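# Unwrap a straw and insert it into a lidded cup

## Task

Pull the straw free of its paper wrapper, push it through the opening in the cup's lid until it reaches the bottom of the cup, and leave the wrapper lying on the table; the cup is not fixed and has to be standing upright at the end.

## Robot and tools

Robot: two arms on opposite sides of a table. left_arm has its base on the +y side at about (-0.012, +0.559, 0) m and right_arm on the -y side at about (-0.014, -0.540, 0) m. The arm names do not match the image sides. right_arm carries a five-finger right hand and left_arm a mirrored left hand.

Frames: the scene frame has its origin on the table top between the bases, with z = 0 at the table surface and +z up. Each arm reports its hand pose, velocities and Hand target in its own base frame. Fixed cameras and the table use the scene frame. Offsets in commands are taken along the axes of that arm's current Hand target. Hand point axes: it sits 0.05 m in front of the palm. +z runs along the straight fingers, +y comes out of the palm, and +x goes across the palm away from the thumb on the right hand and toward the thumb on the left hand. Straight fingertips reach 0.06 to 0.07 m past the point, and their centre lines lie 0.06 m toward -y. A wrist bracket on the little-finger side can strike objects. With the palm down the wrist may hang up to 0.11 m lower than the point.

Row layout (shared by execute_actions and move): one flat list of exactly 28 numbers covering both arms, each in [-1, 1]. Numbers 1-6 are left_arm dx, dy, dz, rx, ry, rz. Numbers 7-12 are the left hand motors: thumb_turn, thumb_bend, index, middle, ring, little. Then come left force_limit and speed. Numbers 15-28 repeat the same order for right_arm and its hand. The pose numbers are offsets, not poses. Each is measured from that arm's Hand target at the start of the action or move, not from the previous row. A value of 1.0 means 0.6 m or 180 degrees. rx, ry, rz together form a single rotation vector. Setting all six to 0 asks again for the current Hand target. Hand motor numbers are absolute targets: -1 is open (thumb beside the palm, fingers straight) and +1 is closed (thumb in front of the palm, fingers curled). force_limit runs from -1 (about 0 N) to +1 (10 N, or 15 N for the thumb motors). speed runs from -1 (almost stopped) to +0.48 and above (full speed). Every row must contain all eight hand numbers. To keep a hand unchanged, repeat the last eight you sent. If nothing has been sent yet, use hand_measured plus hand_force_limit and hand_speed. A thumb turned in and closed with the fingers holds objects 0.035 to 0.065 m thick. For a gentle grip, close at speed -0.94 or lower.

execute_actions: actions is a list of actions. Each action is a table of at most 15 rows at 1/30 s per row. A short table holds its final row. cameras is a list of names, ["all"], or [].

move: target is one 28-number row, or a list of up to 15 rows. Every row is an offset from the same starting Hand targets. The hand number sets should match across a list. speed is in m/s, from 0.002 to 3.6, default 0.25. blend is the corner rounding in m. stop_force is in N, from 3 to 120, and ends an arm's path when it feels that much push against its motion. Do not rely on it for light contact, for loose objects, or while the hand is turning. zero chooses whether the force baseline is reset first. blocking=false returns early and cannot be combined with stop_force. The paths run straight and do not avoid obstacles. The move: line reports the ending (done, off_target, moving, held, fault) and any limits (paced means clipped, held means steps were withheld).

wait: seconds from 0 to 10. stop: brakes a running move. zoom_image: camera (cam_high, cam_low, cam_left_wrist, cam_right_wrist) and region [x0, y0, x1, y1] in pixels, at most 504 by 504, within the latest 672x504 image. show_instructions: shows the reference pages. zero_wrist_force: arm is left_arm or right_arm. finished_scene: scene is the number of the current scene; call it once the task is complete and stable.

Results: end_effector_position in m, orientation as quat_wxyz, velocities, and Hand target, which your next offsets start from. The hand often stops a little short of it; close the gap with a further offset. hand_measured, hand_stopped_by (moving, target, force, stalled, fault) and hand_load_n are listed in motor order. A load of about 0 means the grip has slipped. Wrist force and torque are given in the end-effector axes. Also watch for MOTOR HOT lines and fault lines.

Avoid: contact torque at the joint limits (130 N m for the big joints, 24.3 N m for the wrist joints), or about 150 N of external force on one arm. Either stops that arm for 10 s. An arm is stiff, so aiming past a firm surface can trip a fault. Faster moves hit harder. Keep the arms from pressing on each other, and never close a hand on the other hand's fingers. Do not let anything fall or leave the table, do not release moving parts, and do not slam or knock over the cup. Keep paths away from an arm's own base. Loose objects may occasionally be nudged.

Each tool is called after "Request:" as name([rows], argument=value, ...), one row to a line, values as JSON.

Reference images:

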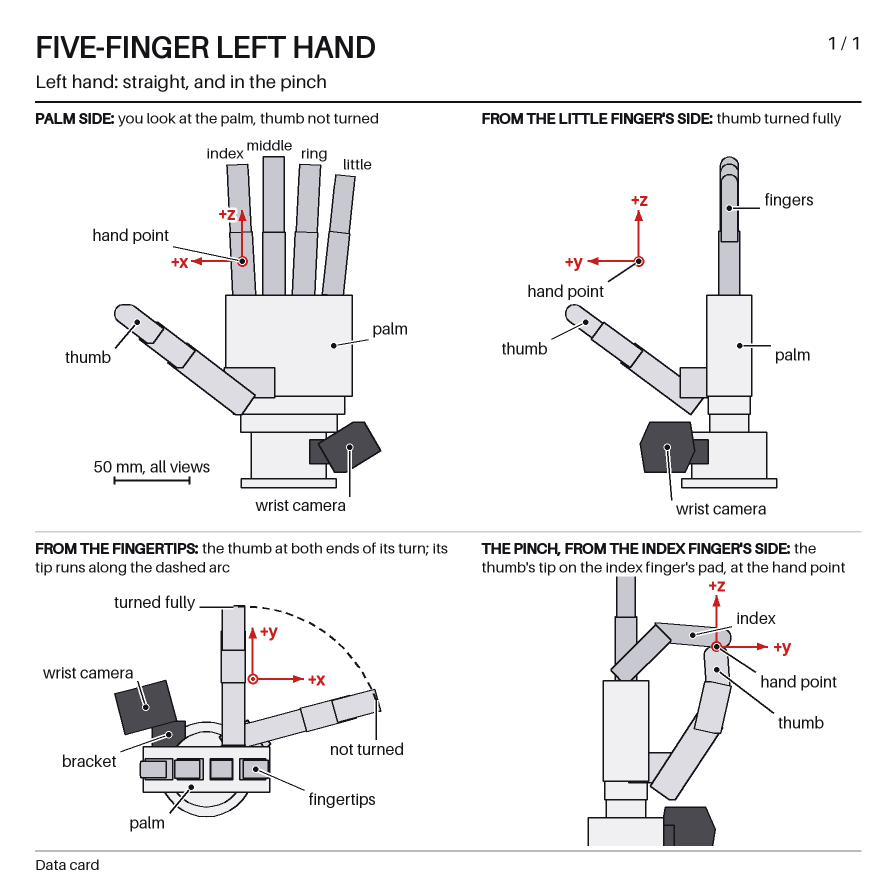

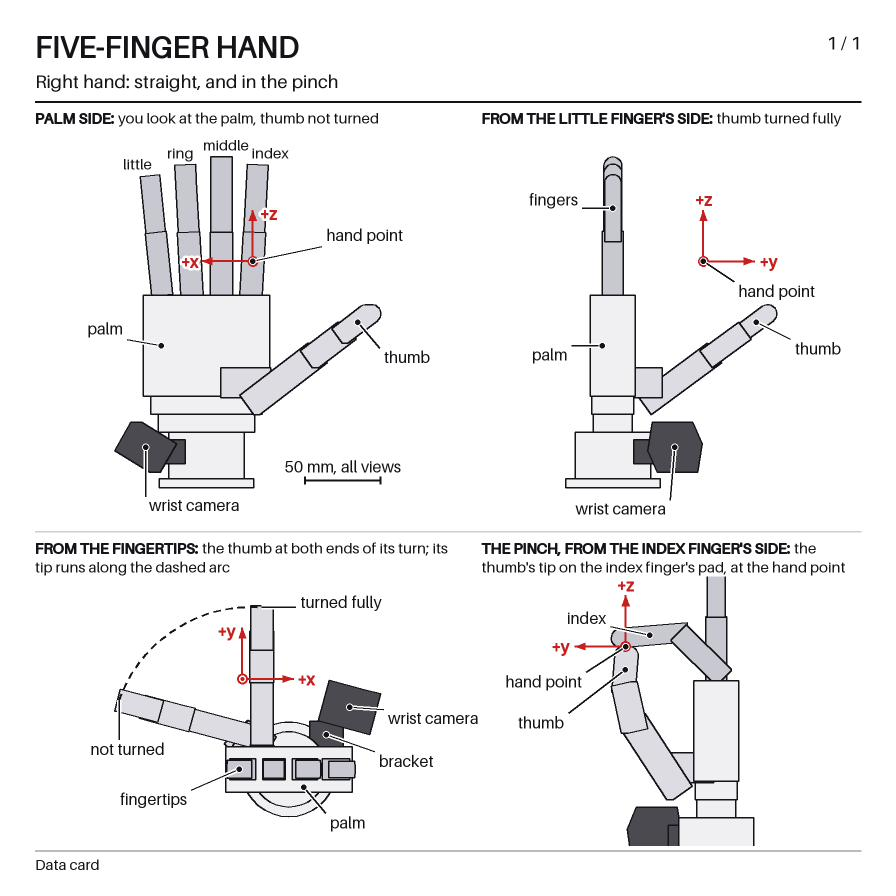

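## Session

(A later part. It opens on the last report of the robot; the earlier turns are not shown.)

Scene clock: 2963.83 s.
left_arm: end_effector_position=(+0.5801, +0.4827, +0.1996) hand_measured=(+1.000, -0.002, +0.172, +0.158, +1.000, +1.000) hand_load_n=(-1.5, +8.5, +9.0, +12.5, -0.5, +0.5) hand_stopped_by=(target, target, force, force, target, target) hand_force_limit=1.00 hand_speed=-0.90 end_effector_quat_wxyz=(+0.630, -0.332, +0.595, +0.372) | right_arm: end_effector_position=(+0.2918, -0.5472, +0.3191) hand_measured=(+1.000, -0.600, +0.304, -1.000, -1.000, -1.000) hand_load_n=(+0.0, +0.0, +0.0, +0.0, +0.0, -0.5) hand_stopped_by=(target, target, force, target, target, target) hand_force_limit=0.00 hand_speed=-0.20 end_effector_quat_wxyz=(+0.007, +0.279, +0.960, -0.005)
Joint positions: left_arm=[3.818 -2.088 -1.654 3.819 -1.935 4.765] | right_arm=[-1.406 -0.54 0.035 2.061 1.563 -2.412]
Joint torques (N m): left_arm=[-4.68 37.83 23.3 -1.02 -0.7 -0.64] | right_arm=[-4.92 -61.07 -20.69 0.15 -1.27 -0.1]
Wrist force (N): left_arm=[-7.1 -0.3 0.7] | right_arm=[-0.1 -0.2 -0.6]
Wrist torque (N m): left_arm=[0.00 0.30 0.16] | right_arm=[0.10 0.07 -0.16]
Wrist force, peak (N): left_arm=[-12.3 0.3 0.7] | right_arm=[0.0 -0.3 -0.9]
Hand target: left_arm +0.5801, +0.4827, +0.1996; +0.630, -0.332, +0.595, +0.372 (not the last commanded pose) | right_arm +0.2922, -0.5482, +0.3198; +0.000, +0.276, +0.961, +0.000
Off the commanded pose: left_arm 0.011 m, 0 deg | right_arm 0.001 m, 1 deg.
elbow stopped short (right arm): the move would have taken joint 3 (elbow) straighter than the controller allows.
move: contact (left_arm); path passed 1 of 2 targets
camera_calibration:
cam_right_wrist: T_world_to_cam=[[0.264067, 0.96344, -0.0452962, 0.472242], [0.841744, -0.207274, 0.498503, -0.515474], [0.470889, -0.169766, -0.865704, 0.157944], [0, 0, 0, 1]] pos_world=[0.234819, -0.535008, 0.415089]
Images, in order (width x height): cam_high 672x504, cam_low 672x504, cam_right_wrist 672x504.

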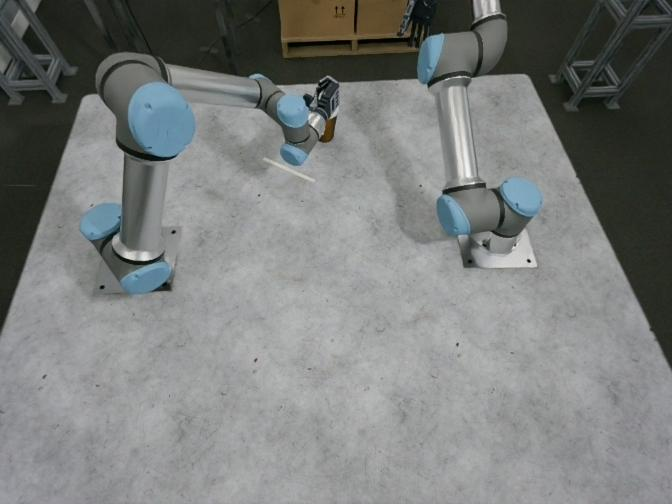

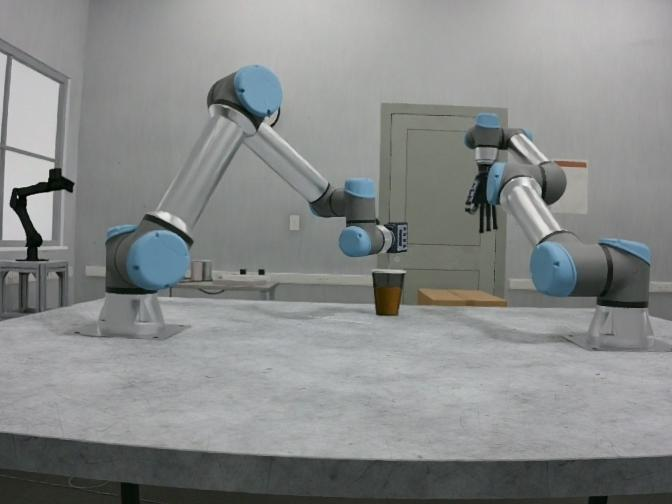

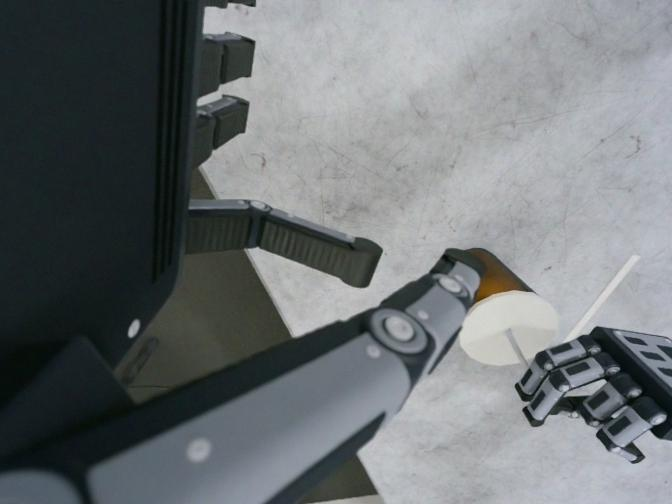

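Request:
move([
  [-0.001,0,0,0,0,0,1,0,0.63,0.6,1,1,1.0,-0.9,0,0,0,0,0,0,1,-0.6,1,-1,-1,-1,0,-0.2],
  [-0.001,0,0,0,0,0,1,-0.1,-0.35,-0.35,1,1,1.0,-0.7,0,0,0,0,0,0,1,-0.6,1,-1,-1,-1,0,-0.2],
], speed=0.005, cameras=["cam_high","cam_right_wrist","cam_low"])

Request:
zoom_image(camera="cam_right_wrist", region=[440, 270, 672, 470])

Request:
zoom_image(camera="cam_low", region=[340, 180, 440, 330])

Scene clock: 2977.90 s.
left_arm: end_effector_position=(+0.5801, +0.4827, +0.2002) hand_measured=(+1.000, -0.100, -0.350, -0.350, +1.000, +1.000) hand_load_n=(+0.0, +0.0, +0.0, +0.0, +0.0, +0.0) hand_stopped_by=(target, target, target, target, target, target) hand_force_limit=1.00 hand_speed=-0.70 end_effector_quat_wxyz=(+0.630, -0.332, +0.595, +0.372) | right_arm: end_effector_position=(+0.2918, -0.5472, +0.3191) hand_measured=(+1.000, -0.600, +0.304, -1.000, -1.000, -1.000) hand_load_n=(+0.0, +0.0, +0.0, +0.0, +0.0, +0.0) hand_stopped_by=(target, target, force, target, target, target) hand_force_limit=0.00 hand_speed=-0.20 end_effector_quat_wxyz=(+0.007, +0.279, +0.960, -0.005)
Joint positions: left_arm=[3.818 -2.087 -1.654 3.817 -1.935 4.765] | right_arm=[-1.406 -0.54 0.035 2.061 1.563 -2.412]
Joint torques (N m): left_arm=[-6.74 37.94 23.53 2.47 -2.45 -0.4] | right_arm=[-4.55 -61.39 -20.93 0.18 -1.1 -0.48]
Wrist force (N): left_arm=[0.0 -1.7 1.1] | right_arm=[0.1 -0.2 -0.5]
Wrist torque (N m): left_arm=[-0.12 0.28 0.24] | right_arm=[0.09 0.06 -0.15]
Wrist force, peak (N): left_arm=[-7.0 -0.3 0.6] | right_arm=[0.2 -0.5 -0.9]
Hand target: left_arm +0.5801, +0.4827, +0.2002; +0.630, -0.332, +0.595, +0.372 | right_arm +0.2922, -0.5482, +0.3198; +0.000, +0.276, +0.961, +0.000
Off the commanded pose: left_arm 0.000 m, 0 deg | right_arm 0.001 m, 1 deg.
elbow stopped short (right arm): the move would have taken joint 3 (elbow) straighter than the controller allows.
move: done
camera_calibration:
cam_right_wrist: T_world_to_cam=[[0.264067, 0.96344, -0.0452962, 0.472242], [0.841744, -0.207274, 0.498503, -0.515474], [0.470889, -0.169766, -0.865704, 0.157944], [0, 0, 0, 1]] pos_world=[0.234819, -0.535008, 0.415089]
Images, in order (width x height): cam_high 672x504, cam_low 672x504, cam_right_wrist 672x504.

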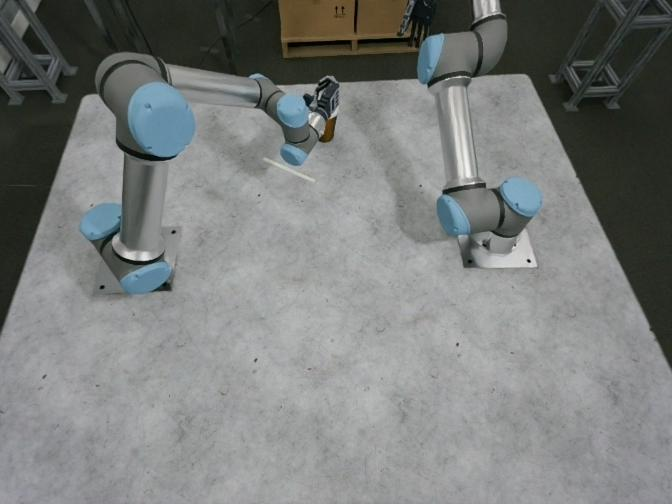

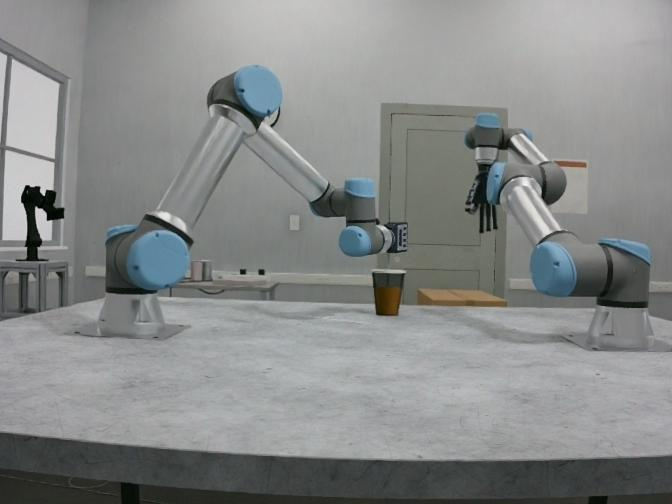

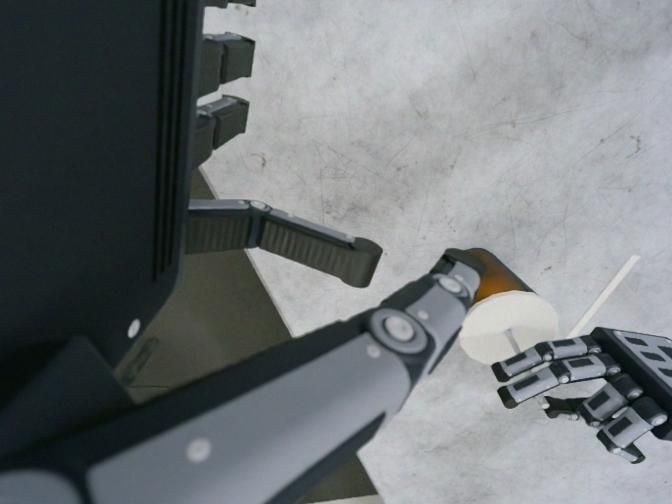

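Scaled by 2.172.

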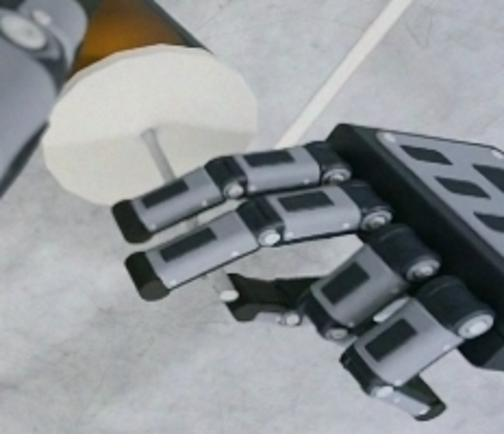

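Scaled by 3.360.

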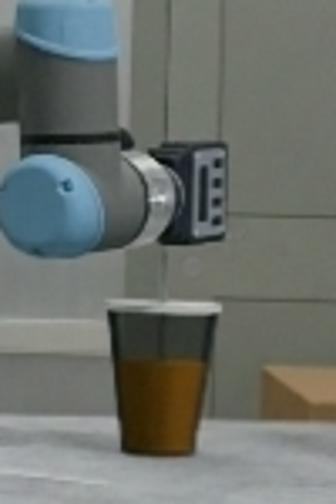

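Request:
move([
  [0,0,-0.0033,0,0,0,1,-0.1,-0.35,-0.35,1,1,1.0,-0.7,0,0,0,0,0,0,1,-0.6,1,-1,-1,-1,0,-0.2],
  [0,-0.15,-0.0033,0,0,0,1,-0.1,-0.35,-0.35,1,1,1.0,-0.7,0.1667,0,0,0,0,0,1,-0.6,1,-1,-1,-1,0,-0.2],
], speed=[0.02,0.06], stop_force=4, cameras=["cam_high","cam_low","cam_left_wrist","cam_right_wrist"])

Request:
zoom_image(camera="cam_low", region=[340, 180, 440, 330])

Request:
zoom_image(camera="cam_high", region=[260, 40, 360, 200])

Scene clock: 2995.63 s.
left_arm: end_effector_position=(+0.6568, +0.4357, +0.1978) hand_measured=(+1.000, -0.100, -0.350, -0.350, +1.000, +1.000) hand_load_n=(+0.0, +0.0, +0.0, +0.0, +0.0, +0.0) hand_stopped_by=(target, target, target, target, target, target) hand_force_limit=1.00 hand_speed=-0.70 end_effector_quat_wxyz=(+0.630, -0.332, +0.595, +0.372) | right_arm: end_effector_position=(+0.2074, -0.4952, +0.3198) hand_measured=(+1.000, -0.600, +0.304, -1.000, -1.000, -1.000) hand_load_n=(+0.0, +0.0, +0.0, +0.0, +0.0, +0.0) hand_stopped_by=(target, target, force, target, target, target) hand_force_limit=0.00 hand_speed=-0.20 end_effector_quat_wxyz=(+0.000, +0.276, +0.961, +0.000)
Joint positions: left_arm=[3.673 -2.2 -1.469 3.751 -2.08 4.778] | right_arm=[-1.541 -0.952 0.796 1.728 1.571 -2.552]
Joint torques (N m): left_arm=[8.89 48.65 8.59 2.74 2.54 -1.57] | right_arm=[7.59 -29.64 -10.57 4.62 0.36 2.33]
Wrist force (N): left_arm=[-0.3 -1.6 1.0] | right_arm=[-0.3 -0.1 -0.8]
Wrist torque (N m): left_arm=[-0.10 0.31 0.17] | right_arm=[0.11 0.13 -0.15]
Wrist force, peak (N): left_arm=[-0.4 -2.3 0.9] | right_arm=[-0.2 -0.3 -1.1]
Hand target: left_arm +0.6568, +0.4357, +0.1978; +0.630, -0.332, +0.595, +0.372 | right_arm +0.2074, -0.4952, +0.3198; +0.000, +0.276, +0.961, +0.000
Off the commanded pose: left_arm 0.000 m, 0 deg | right_arm 0.000 m, 0 deg.
elbow stopped short (right arm): the move would have taken joint 3 (elbow) straighter than the controller allows.
move: done
camera_calibration:
cam_left_wrist: T_world_to_cam=[[0.855772, -0.441993, -0.268881, -0.315573], [-0.405974, -0.251559, -0.87858, 0.553777], [0.320687, 0.861023, -0.394715, -0.392367], [0, 0, 0, 1]] pos_world=[0.620704, 0.337664, 0.246813]
cam_right_wrist: T_world_to_cam=[[0.258114, 0.965488, -0.0347782, 0.443351], [0.847875, -0.209121, 0.487213, -0.432567], [0.463125, -0.155244, -0.872591, 0.218131], [0, 0, 0, 1]] pos_world=[0.151306, -0.484645, 0.41651]

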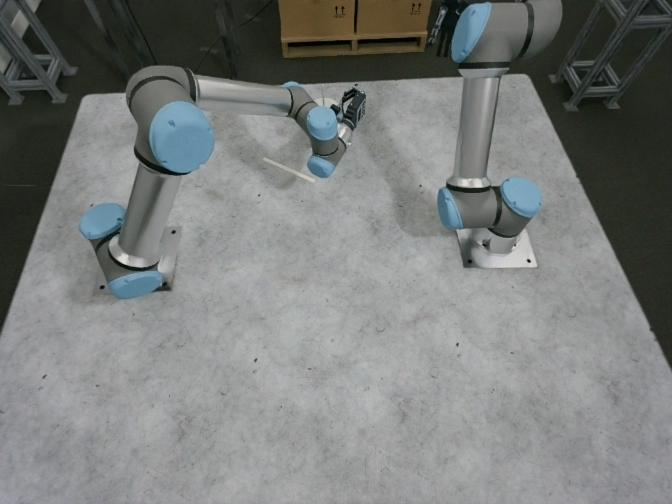

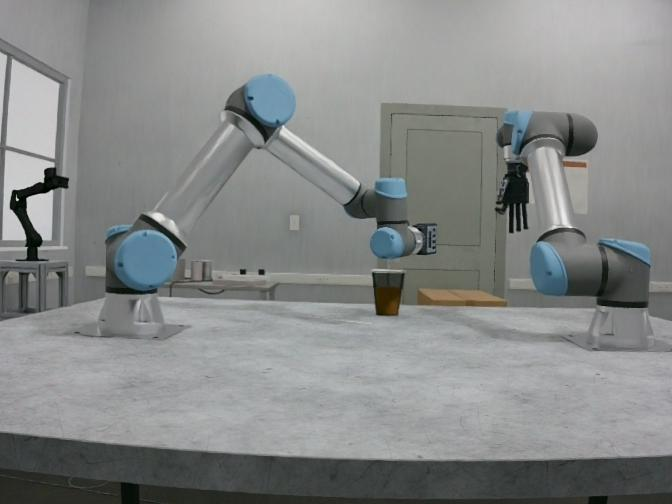

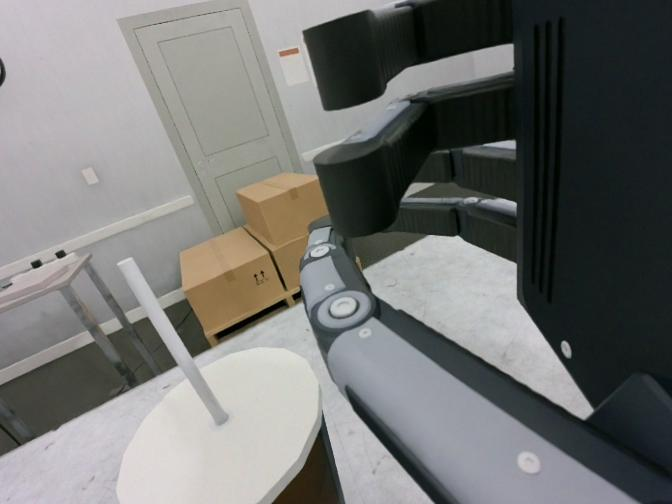

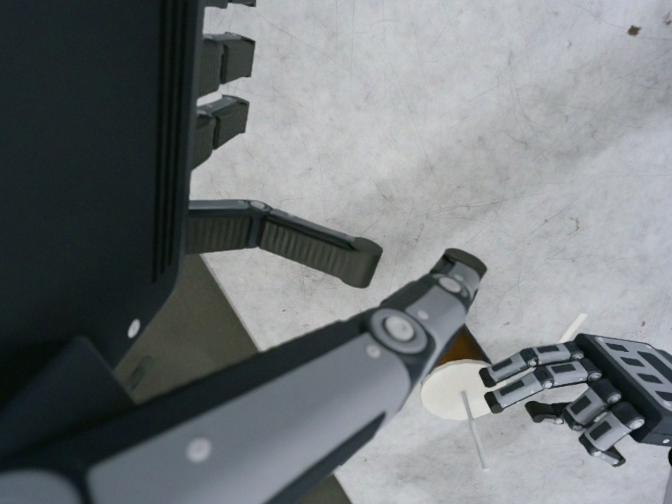

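Scaled by 3.360.

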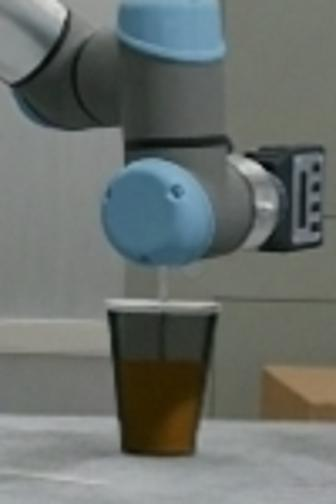

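Scaled by 3.150.

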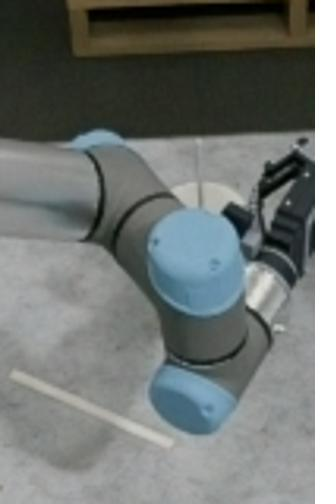

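Request:
finished_scene(scene=2)

The scene is finished: the task was done.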